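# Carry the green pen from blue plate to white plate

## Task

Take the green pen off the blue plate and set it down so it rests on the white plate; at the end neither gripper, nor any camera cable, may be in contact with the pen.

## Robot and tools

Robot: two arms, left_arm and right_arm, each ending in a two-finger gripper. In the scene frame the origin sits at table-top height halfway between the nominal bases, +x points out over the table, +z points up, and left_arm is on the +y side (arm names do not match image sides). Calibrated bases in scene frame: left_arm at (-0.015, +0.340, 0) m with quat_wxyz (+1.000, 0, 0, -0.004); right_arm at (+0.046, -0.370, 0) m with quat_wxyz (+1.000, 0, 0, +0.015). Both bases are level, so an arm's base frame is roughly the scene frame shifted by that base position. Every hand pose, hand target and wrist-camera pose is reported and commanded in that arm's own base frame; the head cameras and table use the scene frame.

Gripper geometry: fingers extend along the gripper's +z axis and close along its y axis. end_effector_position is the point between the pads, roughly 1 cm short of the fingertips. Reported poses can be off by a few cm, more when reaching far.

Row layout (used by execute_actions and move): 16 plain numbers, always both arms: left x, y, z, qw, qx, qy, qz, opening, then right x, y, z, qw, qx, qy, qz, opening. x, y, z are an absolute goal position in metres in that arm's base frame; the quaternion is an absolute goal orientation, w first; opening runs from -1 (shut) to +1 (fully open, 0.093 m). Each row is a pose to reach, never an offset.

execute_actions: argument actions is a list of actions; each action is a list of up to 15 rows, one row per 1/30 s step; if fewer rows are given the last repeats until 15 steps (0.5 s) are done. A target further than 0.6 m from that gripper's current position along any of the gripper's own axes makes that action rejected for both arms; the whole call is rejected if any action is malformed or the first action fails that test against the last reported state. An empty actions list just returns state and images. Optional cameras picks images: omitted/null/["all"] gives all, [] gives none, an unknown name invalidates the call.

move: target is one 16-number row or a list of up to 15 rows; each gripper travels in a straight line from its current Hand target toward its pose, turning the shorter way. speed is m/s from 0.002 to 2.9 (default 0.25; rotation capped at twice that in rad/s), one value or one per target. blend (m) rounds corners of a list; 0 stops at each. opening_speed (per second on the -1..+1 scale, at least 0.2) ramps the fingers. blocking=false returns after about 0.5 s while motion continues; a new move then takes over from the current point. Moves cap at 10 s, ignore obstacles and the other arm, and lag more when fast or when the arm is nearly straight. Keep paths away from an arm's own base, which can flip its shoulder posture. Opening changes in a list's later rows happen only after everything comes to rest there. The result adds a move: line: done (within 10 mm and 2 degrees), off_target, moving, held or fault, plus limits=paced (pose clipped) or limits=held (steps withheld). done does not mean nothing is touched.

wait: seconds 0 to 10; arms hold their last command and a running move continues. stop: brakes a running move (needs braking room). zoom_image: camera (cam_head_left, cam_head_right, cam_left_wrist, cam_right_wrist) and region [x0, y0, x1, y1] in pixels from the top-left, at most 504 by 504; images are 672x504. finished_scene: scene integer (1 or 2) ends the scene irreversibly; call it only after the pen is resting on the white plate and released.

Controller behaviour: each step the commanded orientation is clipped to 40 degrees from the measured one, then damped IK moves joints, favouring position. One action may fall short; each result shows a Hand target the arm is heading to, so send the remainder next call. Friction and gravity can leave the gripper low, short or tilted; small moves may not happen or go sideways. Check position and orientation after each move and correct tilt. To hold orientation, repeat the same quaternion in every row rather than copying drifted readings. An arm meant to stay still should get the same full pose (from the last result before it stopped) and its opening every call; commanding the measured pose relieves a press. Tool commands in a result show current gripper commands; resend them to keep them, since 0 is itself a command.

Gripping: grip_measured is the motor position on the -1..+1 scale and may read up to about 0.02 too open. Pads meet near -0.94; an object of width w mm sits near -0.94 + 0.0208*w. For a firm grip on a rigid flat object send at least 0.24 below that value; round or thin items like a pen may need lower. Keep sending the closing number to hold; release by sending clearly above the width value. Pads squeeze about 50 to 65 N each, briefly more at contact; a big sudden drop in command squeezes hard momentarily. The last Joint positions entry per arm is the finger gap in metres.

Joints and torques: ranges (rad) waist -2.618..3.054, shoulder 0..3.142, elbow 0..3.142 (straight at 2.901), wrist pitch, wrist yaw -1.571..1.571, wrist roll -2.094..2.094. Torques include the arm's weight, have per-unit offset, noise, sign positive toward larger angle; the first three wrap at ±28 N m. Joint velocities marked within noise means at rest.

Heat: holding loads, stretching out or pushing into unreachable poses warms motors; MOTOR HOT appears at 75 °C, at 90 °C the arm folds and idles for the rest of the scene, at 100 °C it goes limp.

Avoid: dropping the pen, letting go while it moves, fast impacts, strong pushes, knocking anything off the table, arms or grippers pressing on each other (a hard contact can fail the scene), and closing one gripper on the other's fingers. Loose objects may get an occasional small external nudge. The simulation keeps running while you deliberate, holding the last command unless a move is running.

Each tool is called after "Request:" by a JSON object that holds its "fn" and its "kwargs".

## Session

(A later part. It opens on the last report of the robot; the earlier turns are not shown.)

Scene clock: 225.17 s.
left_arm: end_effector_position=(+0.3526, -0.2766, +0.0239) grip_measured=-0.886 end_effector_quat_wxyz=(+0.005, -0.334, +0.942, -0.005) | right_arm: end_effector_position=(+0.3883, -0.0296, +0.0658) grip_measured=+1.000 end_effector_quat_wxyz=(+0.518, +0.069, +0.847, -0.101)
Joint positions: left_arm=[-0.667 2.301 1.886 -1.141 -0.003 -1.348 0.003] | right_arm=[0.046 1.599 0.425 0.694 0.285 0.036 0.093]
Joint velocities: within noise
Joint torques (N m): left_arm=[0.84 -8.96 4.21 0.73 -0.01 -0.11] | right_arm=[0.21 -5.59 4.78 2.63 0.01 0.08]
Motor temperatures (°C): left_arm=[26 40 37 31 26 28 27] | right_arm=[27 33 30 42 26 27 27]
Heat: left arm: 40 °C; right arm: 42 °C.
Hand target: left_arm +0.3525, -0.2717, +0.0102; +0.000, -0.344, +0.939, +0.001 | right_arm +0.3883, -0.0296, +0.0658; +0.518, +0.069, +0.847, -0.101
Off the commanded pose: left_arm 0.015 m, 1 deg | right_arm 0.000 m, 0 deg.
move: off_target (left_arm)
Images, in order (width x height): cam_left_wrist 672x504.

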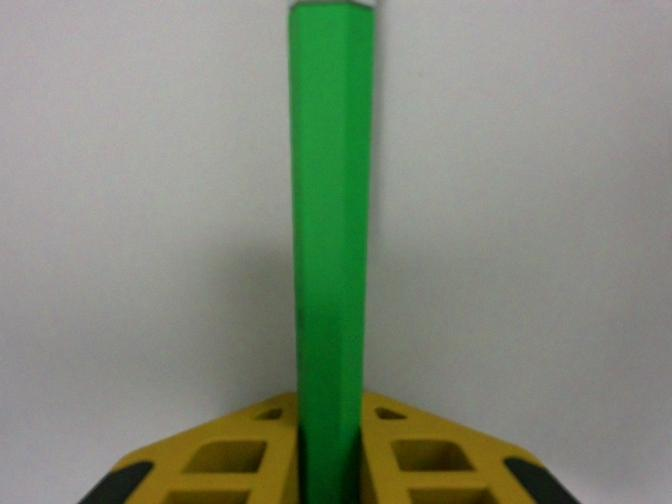

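Request:
{"fn": "move", "kwargs": {"target": [[0.353, -0.272, 0.010, 0, -0.342, 0.940, 0, 0.0, 0.3883, -0.0296, 0.0658, 0.518, 0.069, 0.847, -0.101, 1], [0.353, -0.272, 0.11, 0, -0.342, 0.940, 0, 0.0, 0.3883, -0.0296, 0.0658, 0.518, 0.069, 0.847, -0.101, 1]], "speed": [0.1, 0.2], "opening_speed": 1.0}}

Scene clock: 239.37 s.
left_arm: end_effector_position=(+0.3472, -0.2718, +0.1010) grip_measured=-0.003 end_effector_quat_wxyz=(-0.004, -0.332, +0.943, +0.010) | right_arm: end_effector_position=(+0.3883, -0.0296, +0.0658) grip_measured=+1.000 end_effector_quat_wxyz=(+0.518, +0.069, +0.847, -0.101)
Joint positions: left_arm=[-0.665 2.301 2.193 -1.484 -0.003 -1.342 0.045] | right_arm=[0.046 1.599 0.425 0.694 0.285 0.036 0.093]
Joint velocities: within noise
Joint torques (N m): left_arm=[0.72 -9.95 10.04 0.22 -0.01 -0.05] | right_arm=[0.21 -5.59 4.79 2.62 0.01 0.09]
Motor temperatures (°C): left_arm=[26 43 36 31 26 28 27] | right_arm=[27 33 30 42 26 27 27]
Heat: left arm: 43 °C; right arm: 42 °C.
Hand target: left_arm +0.3530, -0.2721, +0.1100; +0.001, -0.339, +0.941, -0.001 | right_arm +0.3883, -0.0296, +0.0658; +0.518, +0.069, +0.847, -0.101
Off the commanded pose: left_arm 0.011 m, 2 deg | right_arm 0.000 m, 0 deg.
move: off_target (left_arm)

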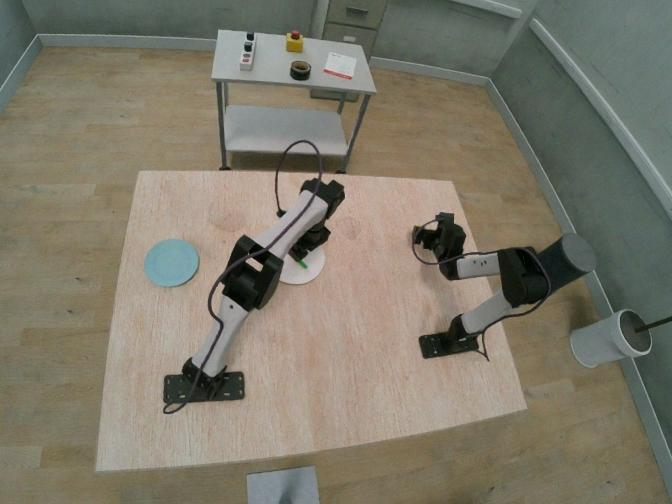

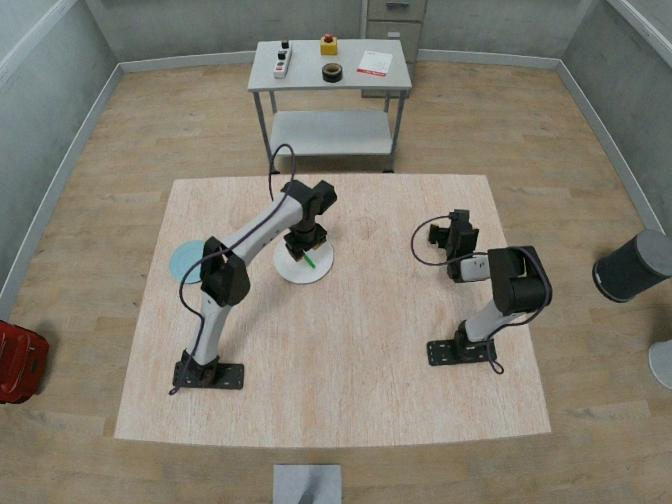

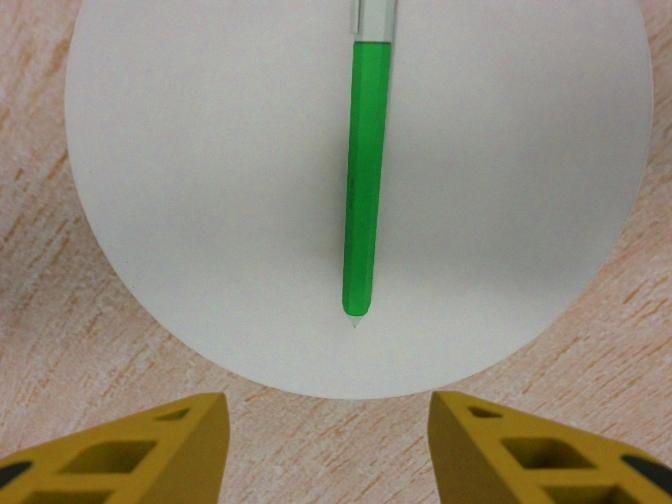

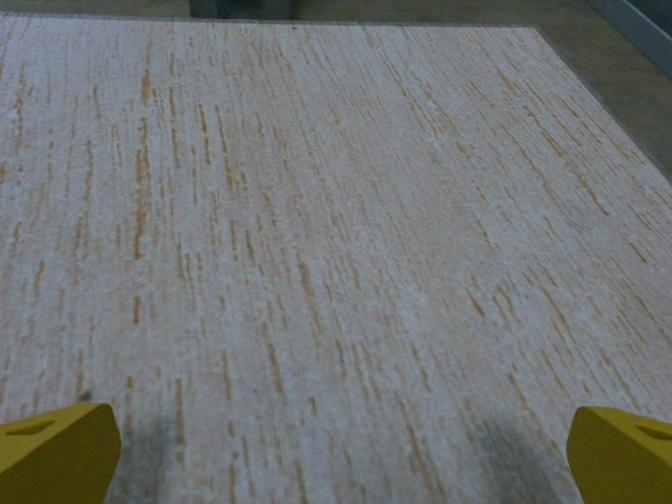

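Request:
{"fn": "finished_scene", "kwargs": {"scene": 1}}

The scene is finished: the task was done.


## Next scene

The same job, from a new start.

Request:
{"fn": "execute_actions", "kwargs": {"actions": []}}

Request:
{"fn": "zoom_image", "kwargs": {"camera": "cam_head_right", "region": [160, 160, 500, 400]}}

Scene clock: 0.00 s.
left_arm: end_effector_position=(+0.3444, -0.1940, +0.1429) grip_measured=+1.000 end_effector_quat_wxyz=(+0.410, +0.246, +0.846, -0.237) | right_arm: end_effector_position=(+0.3587, +0.1550, +0.1245) grip_measured=+1.000 end_effector_quat_wxyz=(+0.350, -0.104, +0.882, +0.298)
Joint positions: left_arm=[-0.358 1.38 0.763 -0.016 0.371 0.019 0.093] | right_arm=[0.202 1.439 0.77 -0.046 -0.495 0.195 0.093]
Joint velocities: within noise
Joint torques (N m): no reading
Motor temperatures (°C): left_arm=[26 28 28 29 26 28 26] | right_arm=[27 28 25 26 26 27 27]
Heat: left arm: 29 °C; right arm: 28 °C.
Hand target: left_arm +0.3457, -0.1944, +0.1474; +0.414, +0.246, +0.844, -0.237 | right_arm +0.3605, +0.1553, +0.1296; +0.356, -0.106, +0.879, +0.298
Tool commands: left_gripper/opening=+1.0 right_gripper/opening=+1.0

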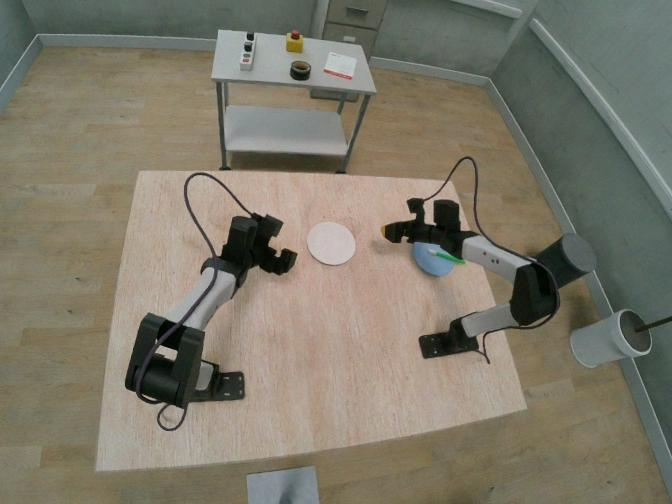

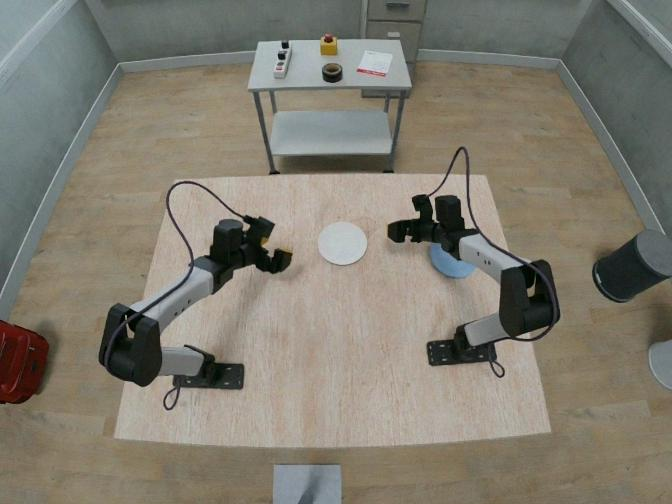

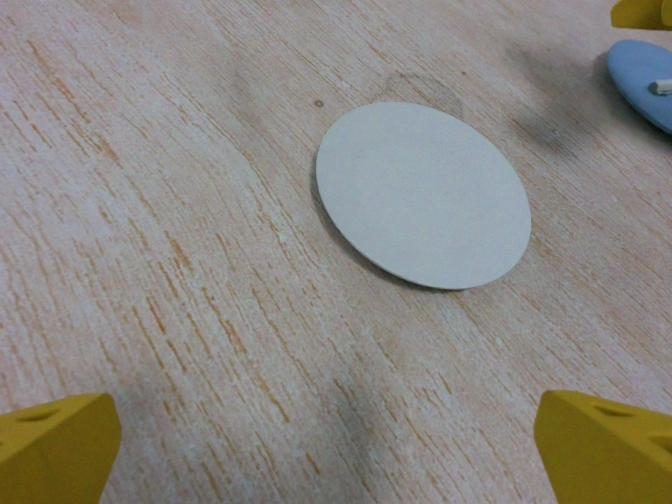

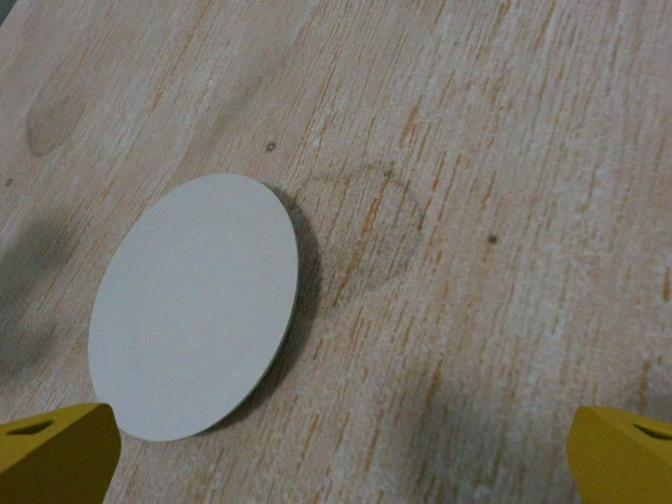

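Scaled by 1.482.

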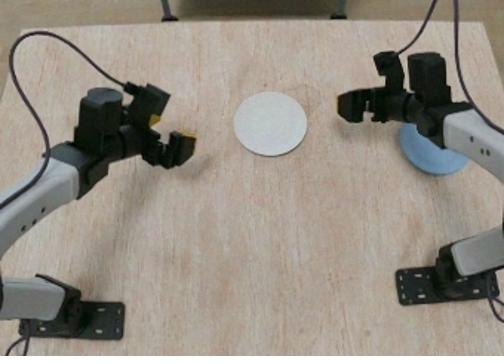

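Request:
{"fn": "move", "kwargs": {"target": [0.39, 0.0, 0.147, 0.456, 0.029, 0.881, -0.128, 1, 0.313, -0.097, 0.13, 0, -0.537, 0.843, 0, 1], "speed": 0.4}}

Request:
{"fn": "zoom_image", "kwargs": {"camera": "cam_head_right", "region": [400, 180, 520, 300]}}

Scene clock: 38.43 s.
left_arm: end_effector_position=(+0.3922, +0.0000, +0.1542) grip_measured=+1.000 end_effector_quat_wxyz=(+0.470, +0.026, +0.873, -0.124) | right_arm: end_effector_position=(+0.3090, -0.0923, +0.1271) grip_measured=+1.000 end_effector_quat_wxyz=(+0.006, -0.534, +0.845, +0.004)
Joint positions: left_arm=[0.158 1.341 0.755 -0.016 0.376 0.019 0.093] | right_arm=[-0.297 1.761 1.508 -1.316 -0.014 -1.425 0.093]
Joint velocities: within noise
Joint torques (N m): left_arm=[0.54 -3.64 8.65 2.04 0.36 0.15] | right_arm=[-0.02 -6.64 8.31 0.05 -0.01 -0.04]
Motor temperatures (°C): left_arm=[26 30 33 37 26 28 26] | right_arm=[27 31 28 31 26 27 27]
Heat: left arm: 37 °C; right arm: 31 °C.
Hand target: left_arm +0.3894, -0.0002, +0.1471; +0.456, +0.028, +0.880, -0.130 | right_arm +0.3117, -0.0966, +0.1316; +0.001, -0.538, +0.843, -0.001
Off the commanded pose: left_arm 0.008 m, 2 deg | right_arm 0.007 m, 1 deg.
move: done

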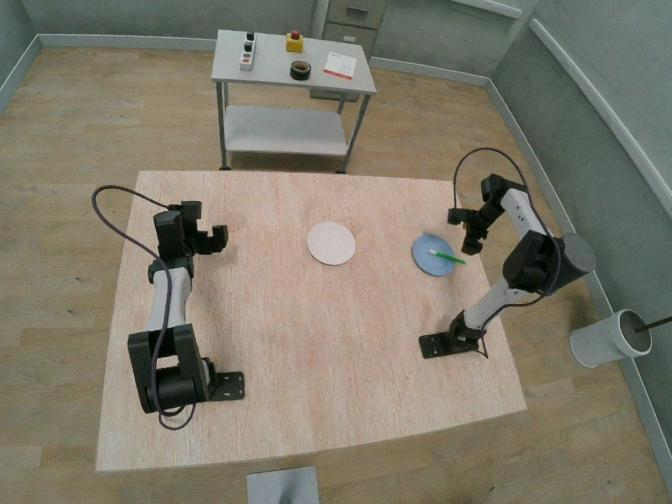

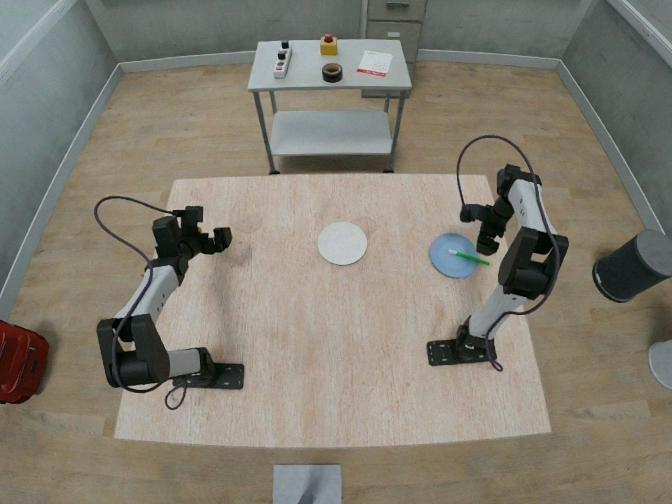

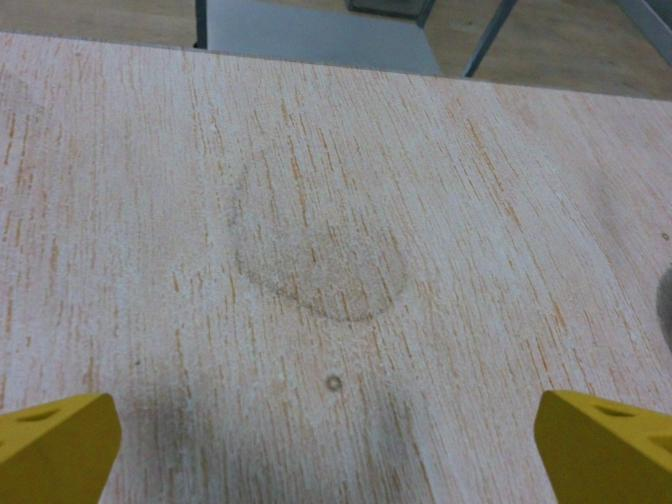

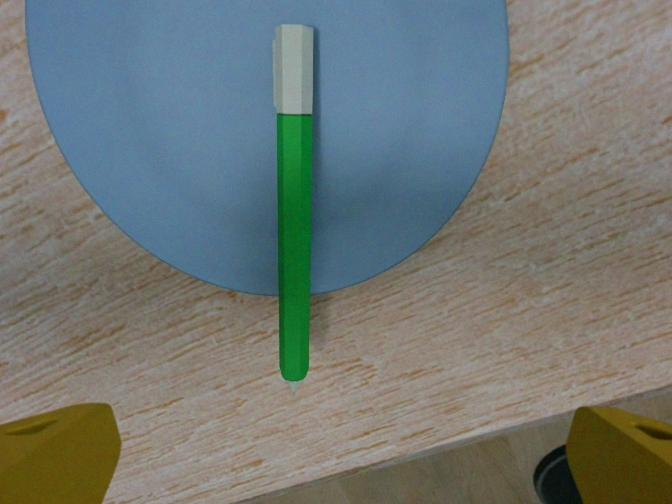

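Scaled by 4.200.

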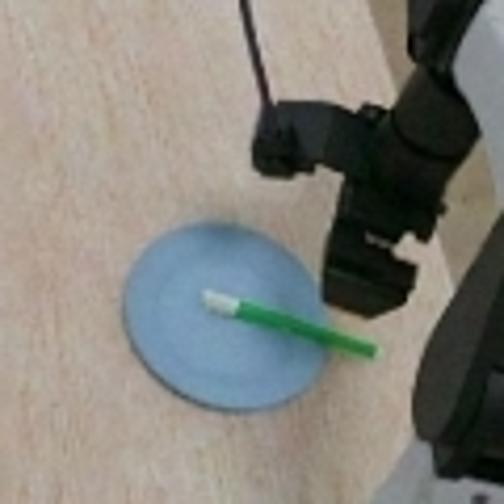

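Request:
{"fn": "move", "kwargs": {"target": [0.39, 0.0, 0.147, 0.456, 0.029, 0.881, -0.128, 1, 0.276, -0.120, 0.04, 0, -0.5225, 0.8526, 0, 1], "speed": 0.25}}

Request:
{"fn": "zoom_image", "kwargs": {"camera": "cam_head_right", "region": [400, 180, 520, 300]}}

Scene clock: 62.80 s.
left_arm: end_effector_position=(+0.3922, +0.0000, +0.1542) grip_measured=+1.000 end_effector_quat_wxyz=(+0.470, +0.026, +0.873, -0.124) | right_arm: end_effector_position=(+0.2780, -0.1184, +0.0416) grip_measured=+1.000 end_effector_quat_wxyz=(+0.000, -0.518, +0.855, +0.008)
Joint positions: left_arm=[0.158 1.341 0.755 -0.016 0.376 0.019 0.093] | right_arm=[-0.408 1.758 1.158 -0.983 -0.009 -1.497 0.093]
Joint velocities: within noise
Joint torques (N m): left_arm=[0.46 -3.54 8.79 2.04 0.32 0.19] | right_arm=[0.02 -8.69 3.38 0.48 -0.06 -0.04]
Motor temperatures (°C): left_arm=[26 30 35 38 26 28 26] | right_arm=[27 32 31 28 26 27 27]
Heat: left arm: 38 °C; right arm: 32 °C.
Hand target: left_arm +0.3899, -0.0001, +0.1471; +0.456, +0.029, +0.880, -0.128 | right_arm +0.2760, -0.1198, +0.0400; +0.000, -0.522, +0.853, +0.001
Off the commanded pose: left_arm 0.008 m, 2 deg | right_arm 0.003 m, 1 deg.
move: done

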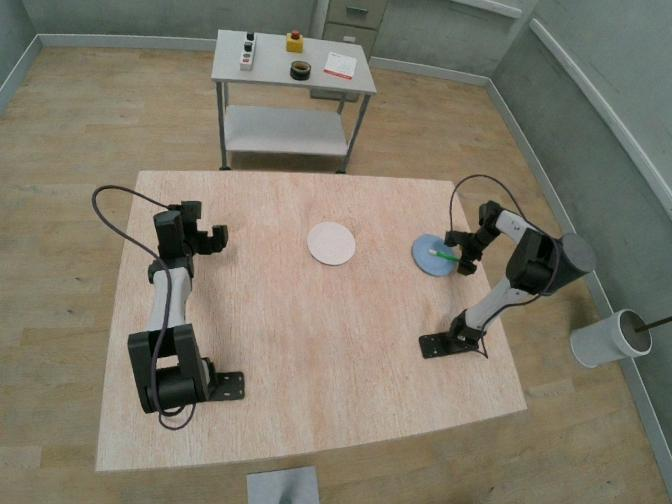

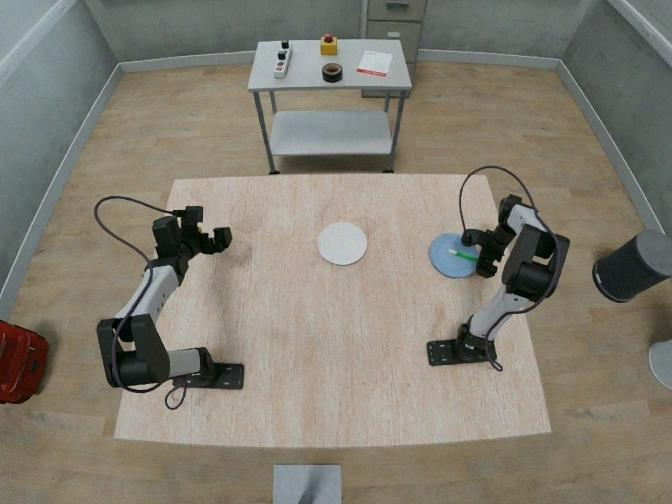

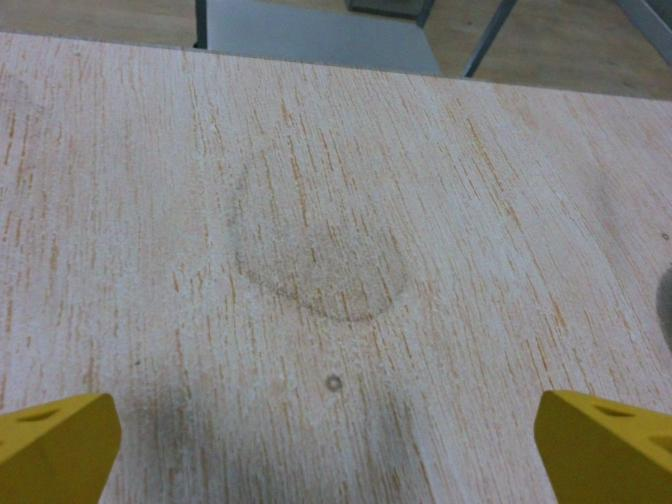

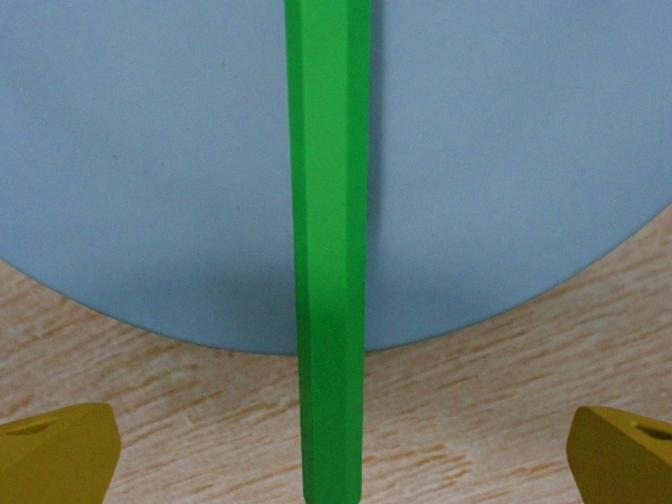

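Scaled by 4.200.

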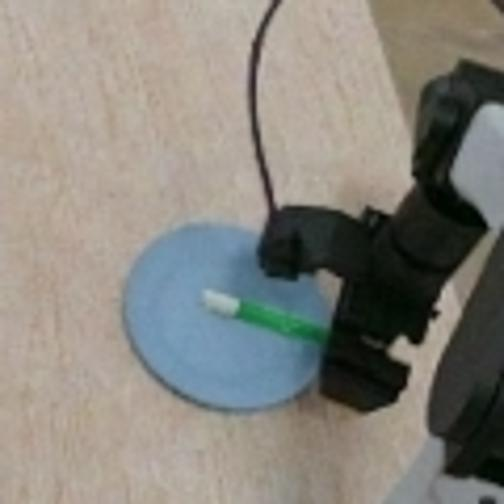

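Request:
{"fn": "move", "kwargs": {"target": [0.39, 0.0, 0.147, 0.456, 0.029, 0.881, -0.128, 1, 0.271, -0.1255, 0.024, 0, -0.5225, 0.8526, 0, 1], "speed": 0.12, "cameras": ["cam_head_right", "cam_right_wrist"]}}

Request:
{"fn": "zoom_image", "kwargs": {"camera": "cam_head_right", "region": [400, 180, 520, 300]}}

Scene clock: 93.53 s.
left_arm: end_effector_position=(+0.3922, +0.0000, +0.1542) grip_measured=+1.000 end_effector_quat_wxyz=(+0.470, +0.026, +0.873, -0.124) | right_arm: end_effector_position=(+0.2738, -0.1232, +0.0292) grip_measured=+1.000 end_effector_quat_wxyz=(+0.004, -0.520, +0.854, +0.002)
Joint positions: left_arm=[0.158 1.341 0.755 -0.016 0.376 0.019 0.093] | right_arm=[-0.428 1.758 1.105 -0.917 -0.009 -1.521 0.093]
Joint velocities: within noise
Joint torques (N m): left_arm=[0.44 -3.54 8.8 2.04 0.32 0.19] | right_arm=[-0.27 -7.09 3.49 0.54 -0.07 -0.04]
Motor temperatures (°C): left_arm=[26 30 36 39 26 28 26] | right_arm=[27 36 29 28 26 27 27]
Heat: left arm: 39 °C; right arm: 36 °C.
Hand target: left_arm +0.3899, -0.0001, +0.1471; +0.456, +0.029, +0.880, -0.128 | right_arm +0.2709, -0.1254, +0.0241; +0.000, -0.523, +0.853, +0.000
Off the commanded pose: left_arm 0.008 m, 2 deg | right_arm 0.006 m, 1 deg.
move: done
Images, in order (width x height): cam_head_right 672x504, cam_right_wrist 672x504.

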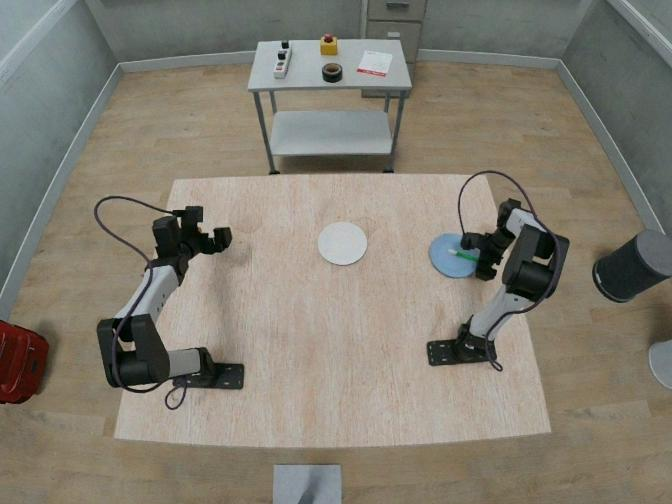

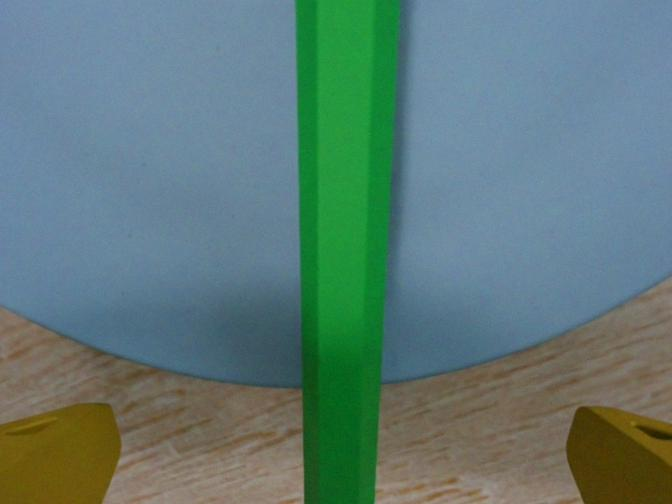

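Scaled by 4.200.

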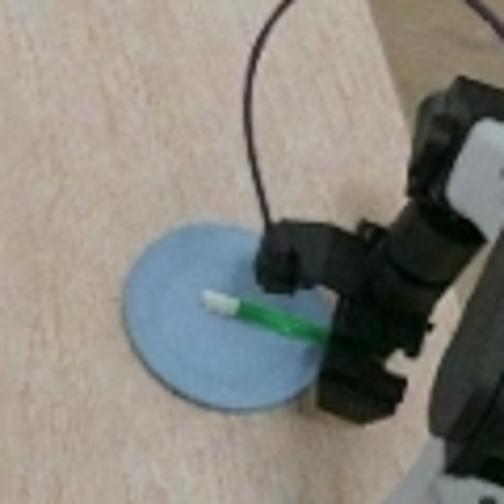

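Request:
{"fn": "move", "kwargs": {"target": [0.39, 0.0, 0.147, 0.456, 0.029, 0.881, -0.128, 1, 0.271, -0.1255, 0.024, 0, -0.5225, 0.8526, 0, -1], "speed": 0.12, "opening_speed": 1.0, "cameras": ["cam_head_right", "cam_right_wrist"]}}

Scene clock: 102.60 s.
left_arm: end_effector_position=(+0.3922, +0.0000, +0.1542) grip_measured=+1.000 end_effector_quat_wxyz=(+0.470, +0.026, +0.873, -0.124) | right_arm: end_effector_position=(+0.2738, -0.1232, +0.0292) grip_measured=-0.852 end_effector_quat_wxyz=(+0.004, -0.520, +0.854, +0.002)
Joint positions: left_arm=[0.158 1.341 0.755 -0.016 0.376 0.019 0.093] | right_arm=[-0.428 1.758 1.105 -0.917 -0.009 -1.521 0.004]
Joint velocities: within noise
Joint torques (N m): left_arm=[0.46 -3.54 8.79 2.04 0.32 0.19] | right_arm=[-0.29 -7.17 3.51 0.52 -0.06 -0.03]
Motor temperatures (°C): left_arm=[26 30 36 40 26 28 26] | right_arm=[27 36 29 28 26 27 27]
Heat: left arm: 40 °C; right arm: 36 °C.
Hand target: left_arm +0.3899, -0.0001, +0.1471; +0.456, +0.029, +0.880, -0.128 | right_arm +0.2708, -0.1253, +0.0241; +0.000, -0.522, +0.853, +0.000
Off the commanded pose: left_arm 0.008 m, 2 deg | right_arm 0.006 m, 1 deg.
move: done
Images, in order (width x height): cam_head_right 672x504, cam_right_wrist 672x504.

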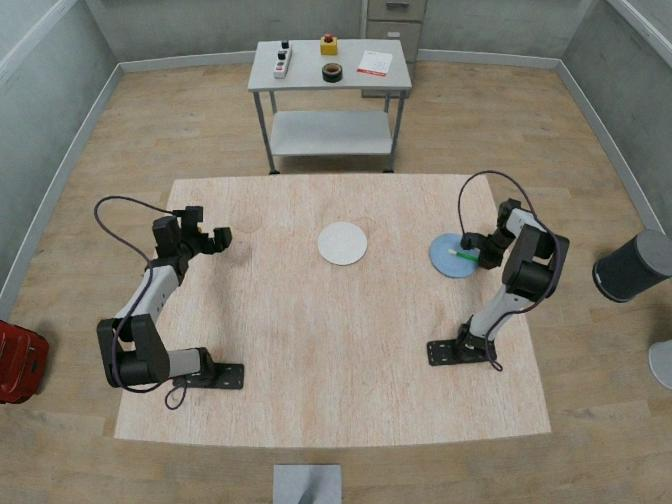

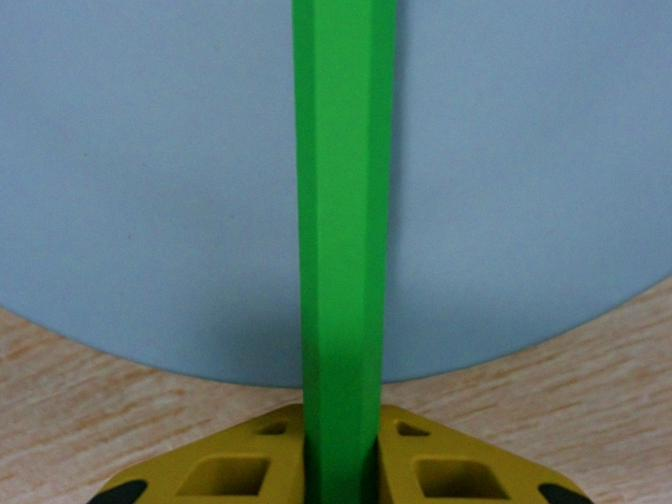

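Request:
{"fn": "move", "kwargs": {"target": [[0.39, 0.0, 0.147, 0.456, 0.029, 0.881, -0.128, 1, 0.273, -0.124, 0.085, 0, -0.5225, 0.8526, 0, -1], [0.39, 0.0, 0.147, 0.456, 0.029, 0.881, -0.128, 1, 0.356, 0.280, 0.105, 0, -0.5225, 0.8526, 0, -1]], "speed": [0.2, 0.4], "blend": 0.03}}

Scene clock: 120.73 s.
left_arm: end_effector_position=(+0.3922, +0.0000, +0.1542) grip_measured=+1.000 end_effector_quat_wxyz=(+0.470, +0.026, +0.873, -0.124) | right_arm: end_effector_position=(+0.3529, +0.2804, +0.1040) grip_measured=-0.861 end_effector_quat_wxyz=(+0.003, -0.533, +0.846, +0.002)
Joint positions: left_arm=[0.158 1.341 0.755 -0.016 0.376 0.019 0.093] | right_arm=[0.67 2.323 2.242 -1.485 -0.003 -0.454 0.004]
Joint velocities: within noise
Joint torques (N m): left_arm=[0.46 -3.54 8.79 2.04 0.32 0.19] | right_arm=[-0.21 -10.93 8.23 0.14 0.02 0.2]
Motor temperatures (°C): left_arm=[26 30 37 40 26 28 26] | right_arm=[27 36 29 28 26 27 28]
Heat: left arm: 40 °C; right arm: 36 °C.
Hand target: left_arm +0.3899, -0.0001, +0.1471; +0.456, +0.029, +0.880, -0.128 | right_arm +0.3574, +0.2786, +0.1050; +0.003, -0.526, +0.850, -0.004
Off the commanded pose: left_arm 0.008 m, 2 deg | right_arm 0.003 m, 1 deg.
move: done

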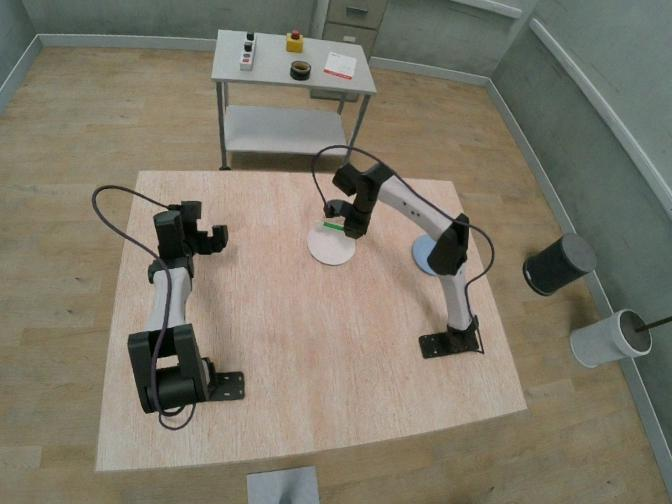

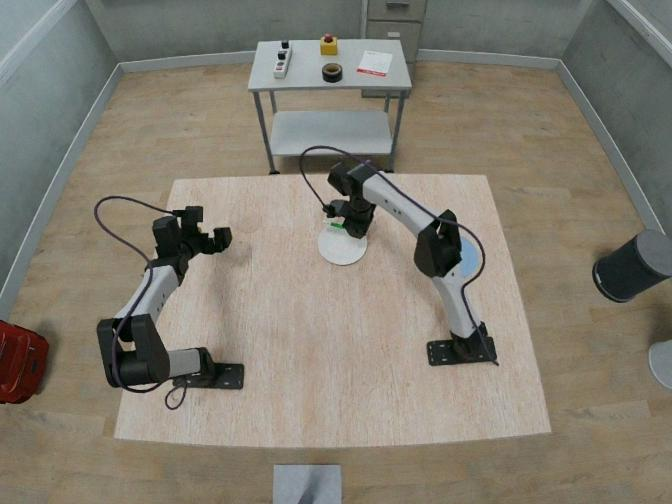

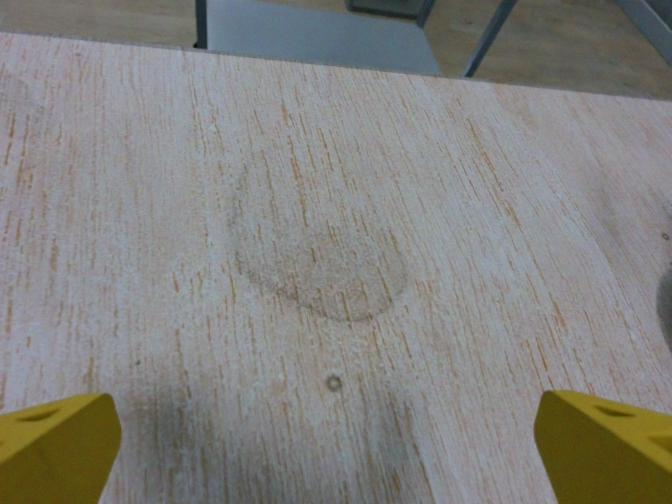

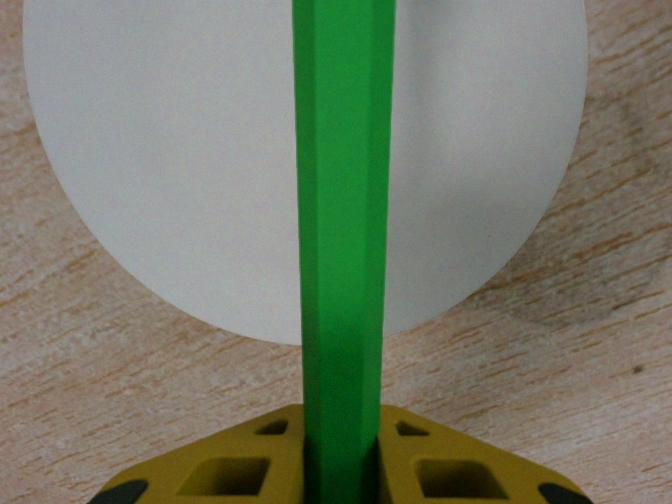

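Request:
{"fn": "move", "kwargs": {"target": [0.39, 0.0, 0.147, 0.456, 0.029, 0.881, -0.128, 1, 0.347, 0.289, 0.032, 0, -0.5225, 0.8526, 0, -1], "speed": 0.12, "cameras": ["cam_head_right", "cam_right_wrist"]}}

Request:
{"fn": "zoom_image", "kwargs": {"camera": "cam_head_right", "region": [295, 180, 415, 300]}}

Scene clock: 138.83 s.
left_arm: end_effector_position=(+0.3922, +0.0000, +0.1542) grip_measured=+1.000 end_effector_quat_wxyz=(+0.470, +0.026, +0.873, -0.124) | right_arm: end_effector_position=(+0.3452, +0.2850, +0.0397) grip_measured=-0.861 end_effector_quat_wxyz=(-0.008, -0.526, +0.851, +0.000)
Joint positions: left_arm=[0.158 1.341 0.755 -0.016 0.376 0.019 0.093] | right_arm=[0.689 2.323 1.986 -1.25 -0.003 -0.418 0.004]
Joint velocities: within noise
Joint torques (N m): left_arm=[0.44 -3.54 8.79 2.04 0.32 0.2] | right_arm=[0.61 -12.21 3.66 0.8 -0.09 0.22]
Motor temperatures (°C): left_arm=[26 30 37 41 26 28 26] | right_arm=[27 37 31 28 26 27 28]
Heat: left arm: 41 °C; right arm: 37 °C.
Hand target: left_arm +0.3899, -0.0001, +0.1471; +0.456, +0.029, +0.880, -0.128 | right_arm +0.3467, +0.2887, +0.0321; -0.001, -0.523, +0.853, +0.000
Off the commanded pose: left_arm 0.008 m, 2 deg | right_arm 0.009 m, 1 deg.
move: done
Images, in order (width x height): cam_head_right 672x504, cam_right_wrist 672x504.

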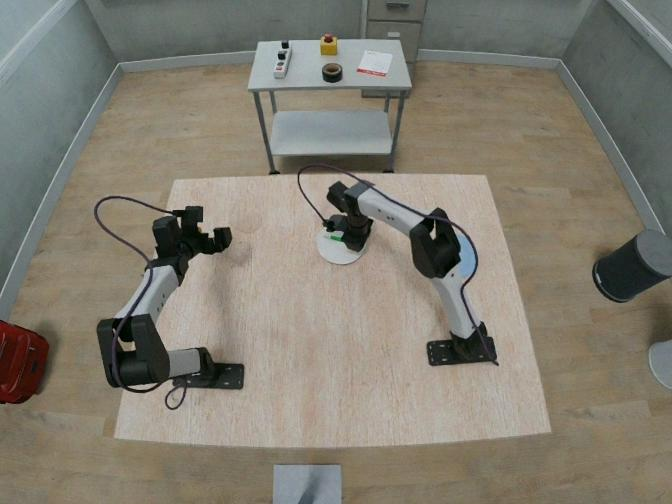

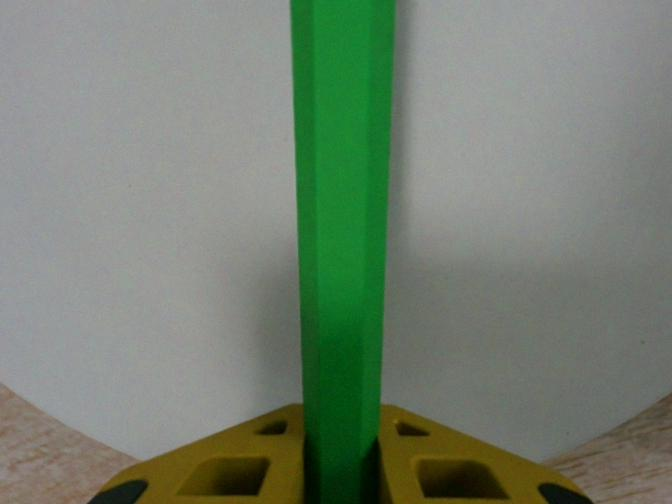

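Scaled by 4.200.

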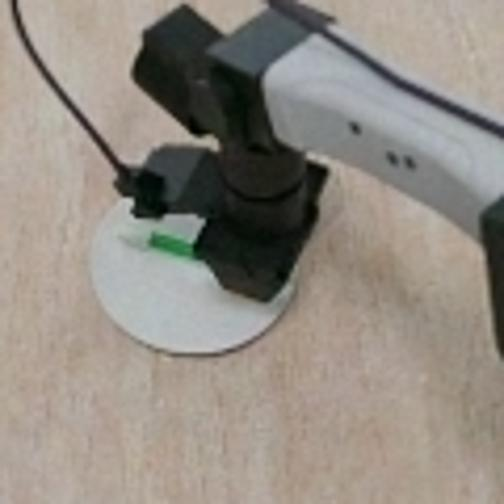

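Request:
{"fn": "move", "kwargs": {"target": [0.39, 0.0, 0.147, 0.456, 0.029, 0.881, -0.128, 1, 0.347, 0.289, 0.0205, 0, -0.5225, 0.8526, 0, -1], "speed": 0.05, "cameras": ["cam_right_wrist"]}}

Scene clock: 147.73 s.
left_arm: end_effector_position=(+0.3922, +0.0000, +0.1542) grip_measured=+1.000 end_effector_quat_wxyz=(+0.470, +0.026, +0.873, -0.124) | right_arm: end_effector_position=(+0.3480, +0.2880, +0.0321) grip_measured=-0.862 end_effector_quat_wxyz=(+0.002, -0.526, +0.851, +0.003)
Joint positions: left_arm=[0.158 1.341 0.755 -0.016 0.376 0.019 0.093] | right_arm=[0.689 2.323 1.956 -1.199 -0.006 -0.418 0.004]
Joint velocities: within noise
Joint torques (N m): left_arm=[0.46 -3.52 8.79 2.04 0.32 0.19] | right_arm=[0.62 -11.51 3.41 0.74 -0.08 0.21]
Motor temperatures (°C): left_arm=[26 30 37 41 26 28 26] | right_arm=[27 38 30 28 26 27 28]
Heat: left arm: 41 °C; right arm: 38 °C.
Hand target: left_arm +0.3899, -0.0001, +0.1471; +0.456, +0.029, +0.880, -0.128 | right_arm +0.3464, +0.2892, +0.0207; -0.001, -0.523, +0.853, +0.001
Off the commanded pose: left_arm 0.008 m, 2 deg | right_arm 0.012 m, 1 deg.
move: off_target (right_arm)
Images, in order (width x height): cam_right_wrist 672x504.

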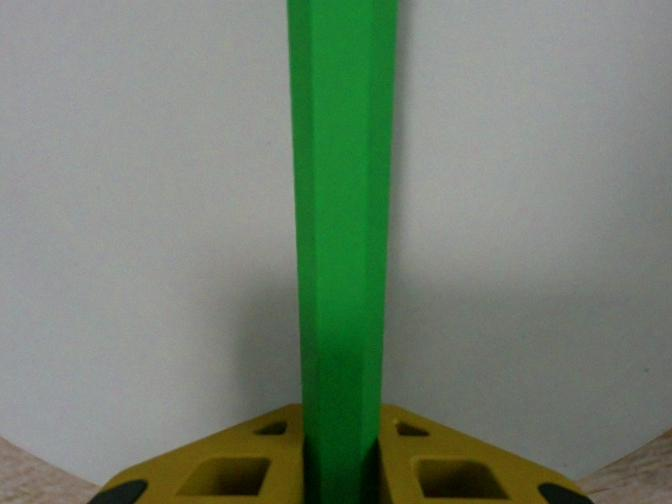

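Request:
{"fn": "move", "kwargs": {"target": [[0.39, 0.0, 0.147, 0.456, 0.029, 0.881, -0.128, 1, 0.347, 0.289, 0.0170, 0, -0.5225, 0.8526, 0, -1], [0.39, 0.0, 0.147, 0.456, 0.029, 0.881, -0.128, 1, 0.347, 0.289, 0.0170, 0, -0.5225, 0.8526, 0, 0.0], [0.39, 0.0, 0.147, 0.456, 0.029, 0.881, -0.128, 1, 0.347, 0.289, 0.11, 0, -0.5225, 0.8526, 0, 0.0]], "speed": [0.05, 0.05, 0.2], "opening_speed": 1.0}}

Scene clock: 160.40 s.
left_arm: end_effector_position=(+0.3922, +0.0000, +0.1542) grip_measured=+1.000 end_effector_quat_wxyz=(+0.470, +0.026, +0.873, -0.124) | right_arm: end_effector_position=(+0.3459, +0.2872, +0.1095) grip_measured=-0.002 end_effector_quat_wxyz=(+0.002, -0.524, +0.852, +0.002)
Joint positions: left_arm=[0.158 1.341 0.755 -0.016 0.376 0.019 0.093] | right_arm=[0.692 2.323 2.264 -1.508 -0.003 -0.411 0.045]
Joint velocities: within noise
Joint torques (N m): left_arm=[0.44 -3.55 8.79 2.04 0.32 0.19] | right_arm=[0.4 -10.86 8.16 0.12 -0.05 0.19]
Motor temperatures (°C): left_arm=[26 30 38 42 26 28 26] | right_arm=[27 40 30 28 26 27 28]
Heat: left arm: 42 °C; right arm: 40 °C.
Hand target: left_arm +0.3899, -0.0001, +0.1471; +0.456, +0.029, +0.880, -0.128 | right_arm +0.3473, +0.2887, +0.1100; +0.001, -0.521, +0.854, -0.001
Off the commanded pose: left_arm 0.008 m, 2 deg | right_arm 0.002 m, 0 deg.
move: done; target 2's new opening was sent with right_arm's hand 0.013 m and 1 deg from that target

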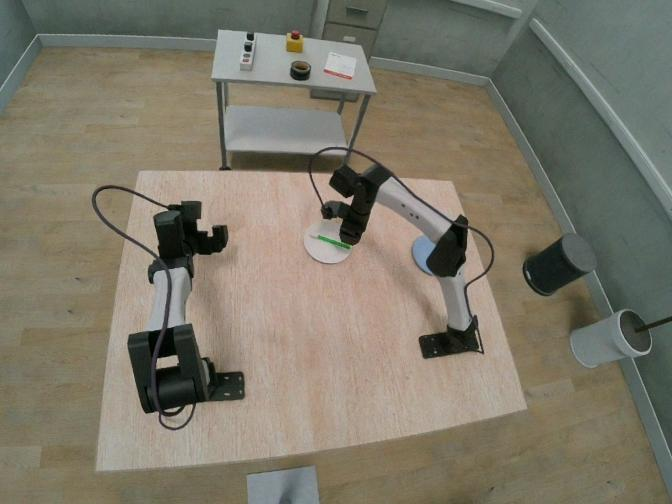

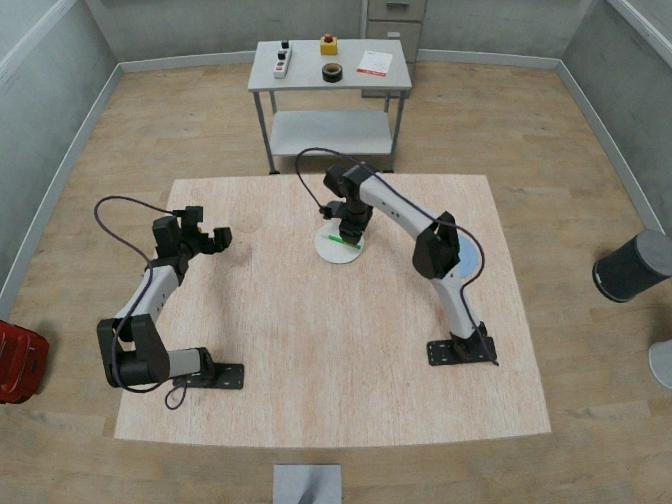

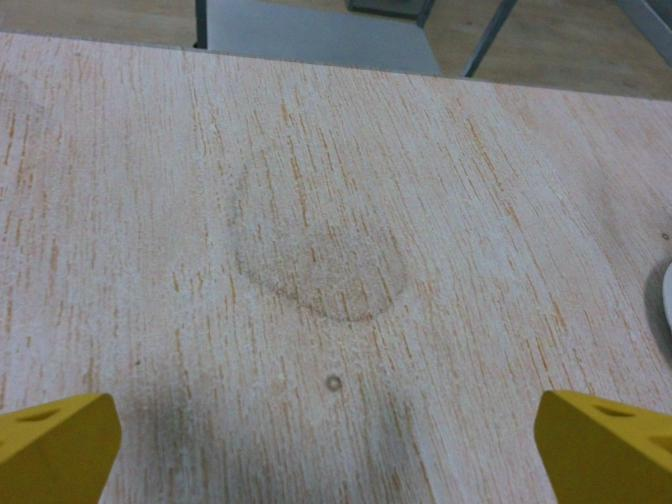

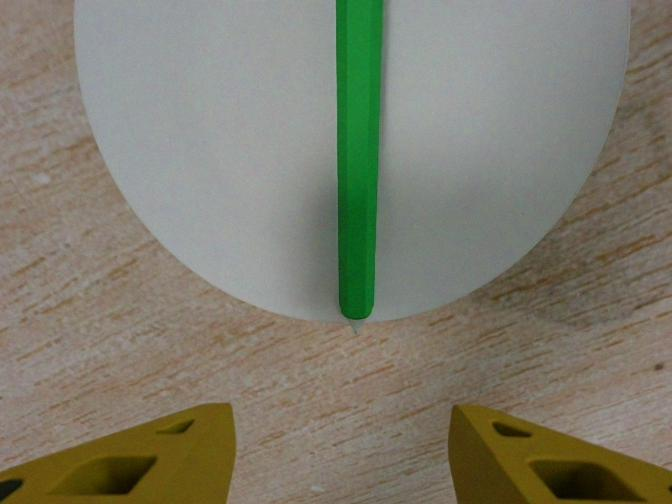

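Request:
{"fn": "finished_scene", "kwargs": {"scene": 2}}

The scene is finished: the task was done.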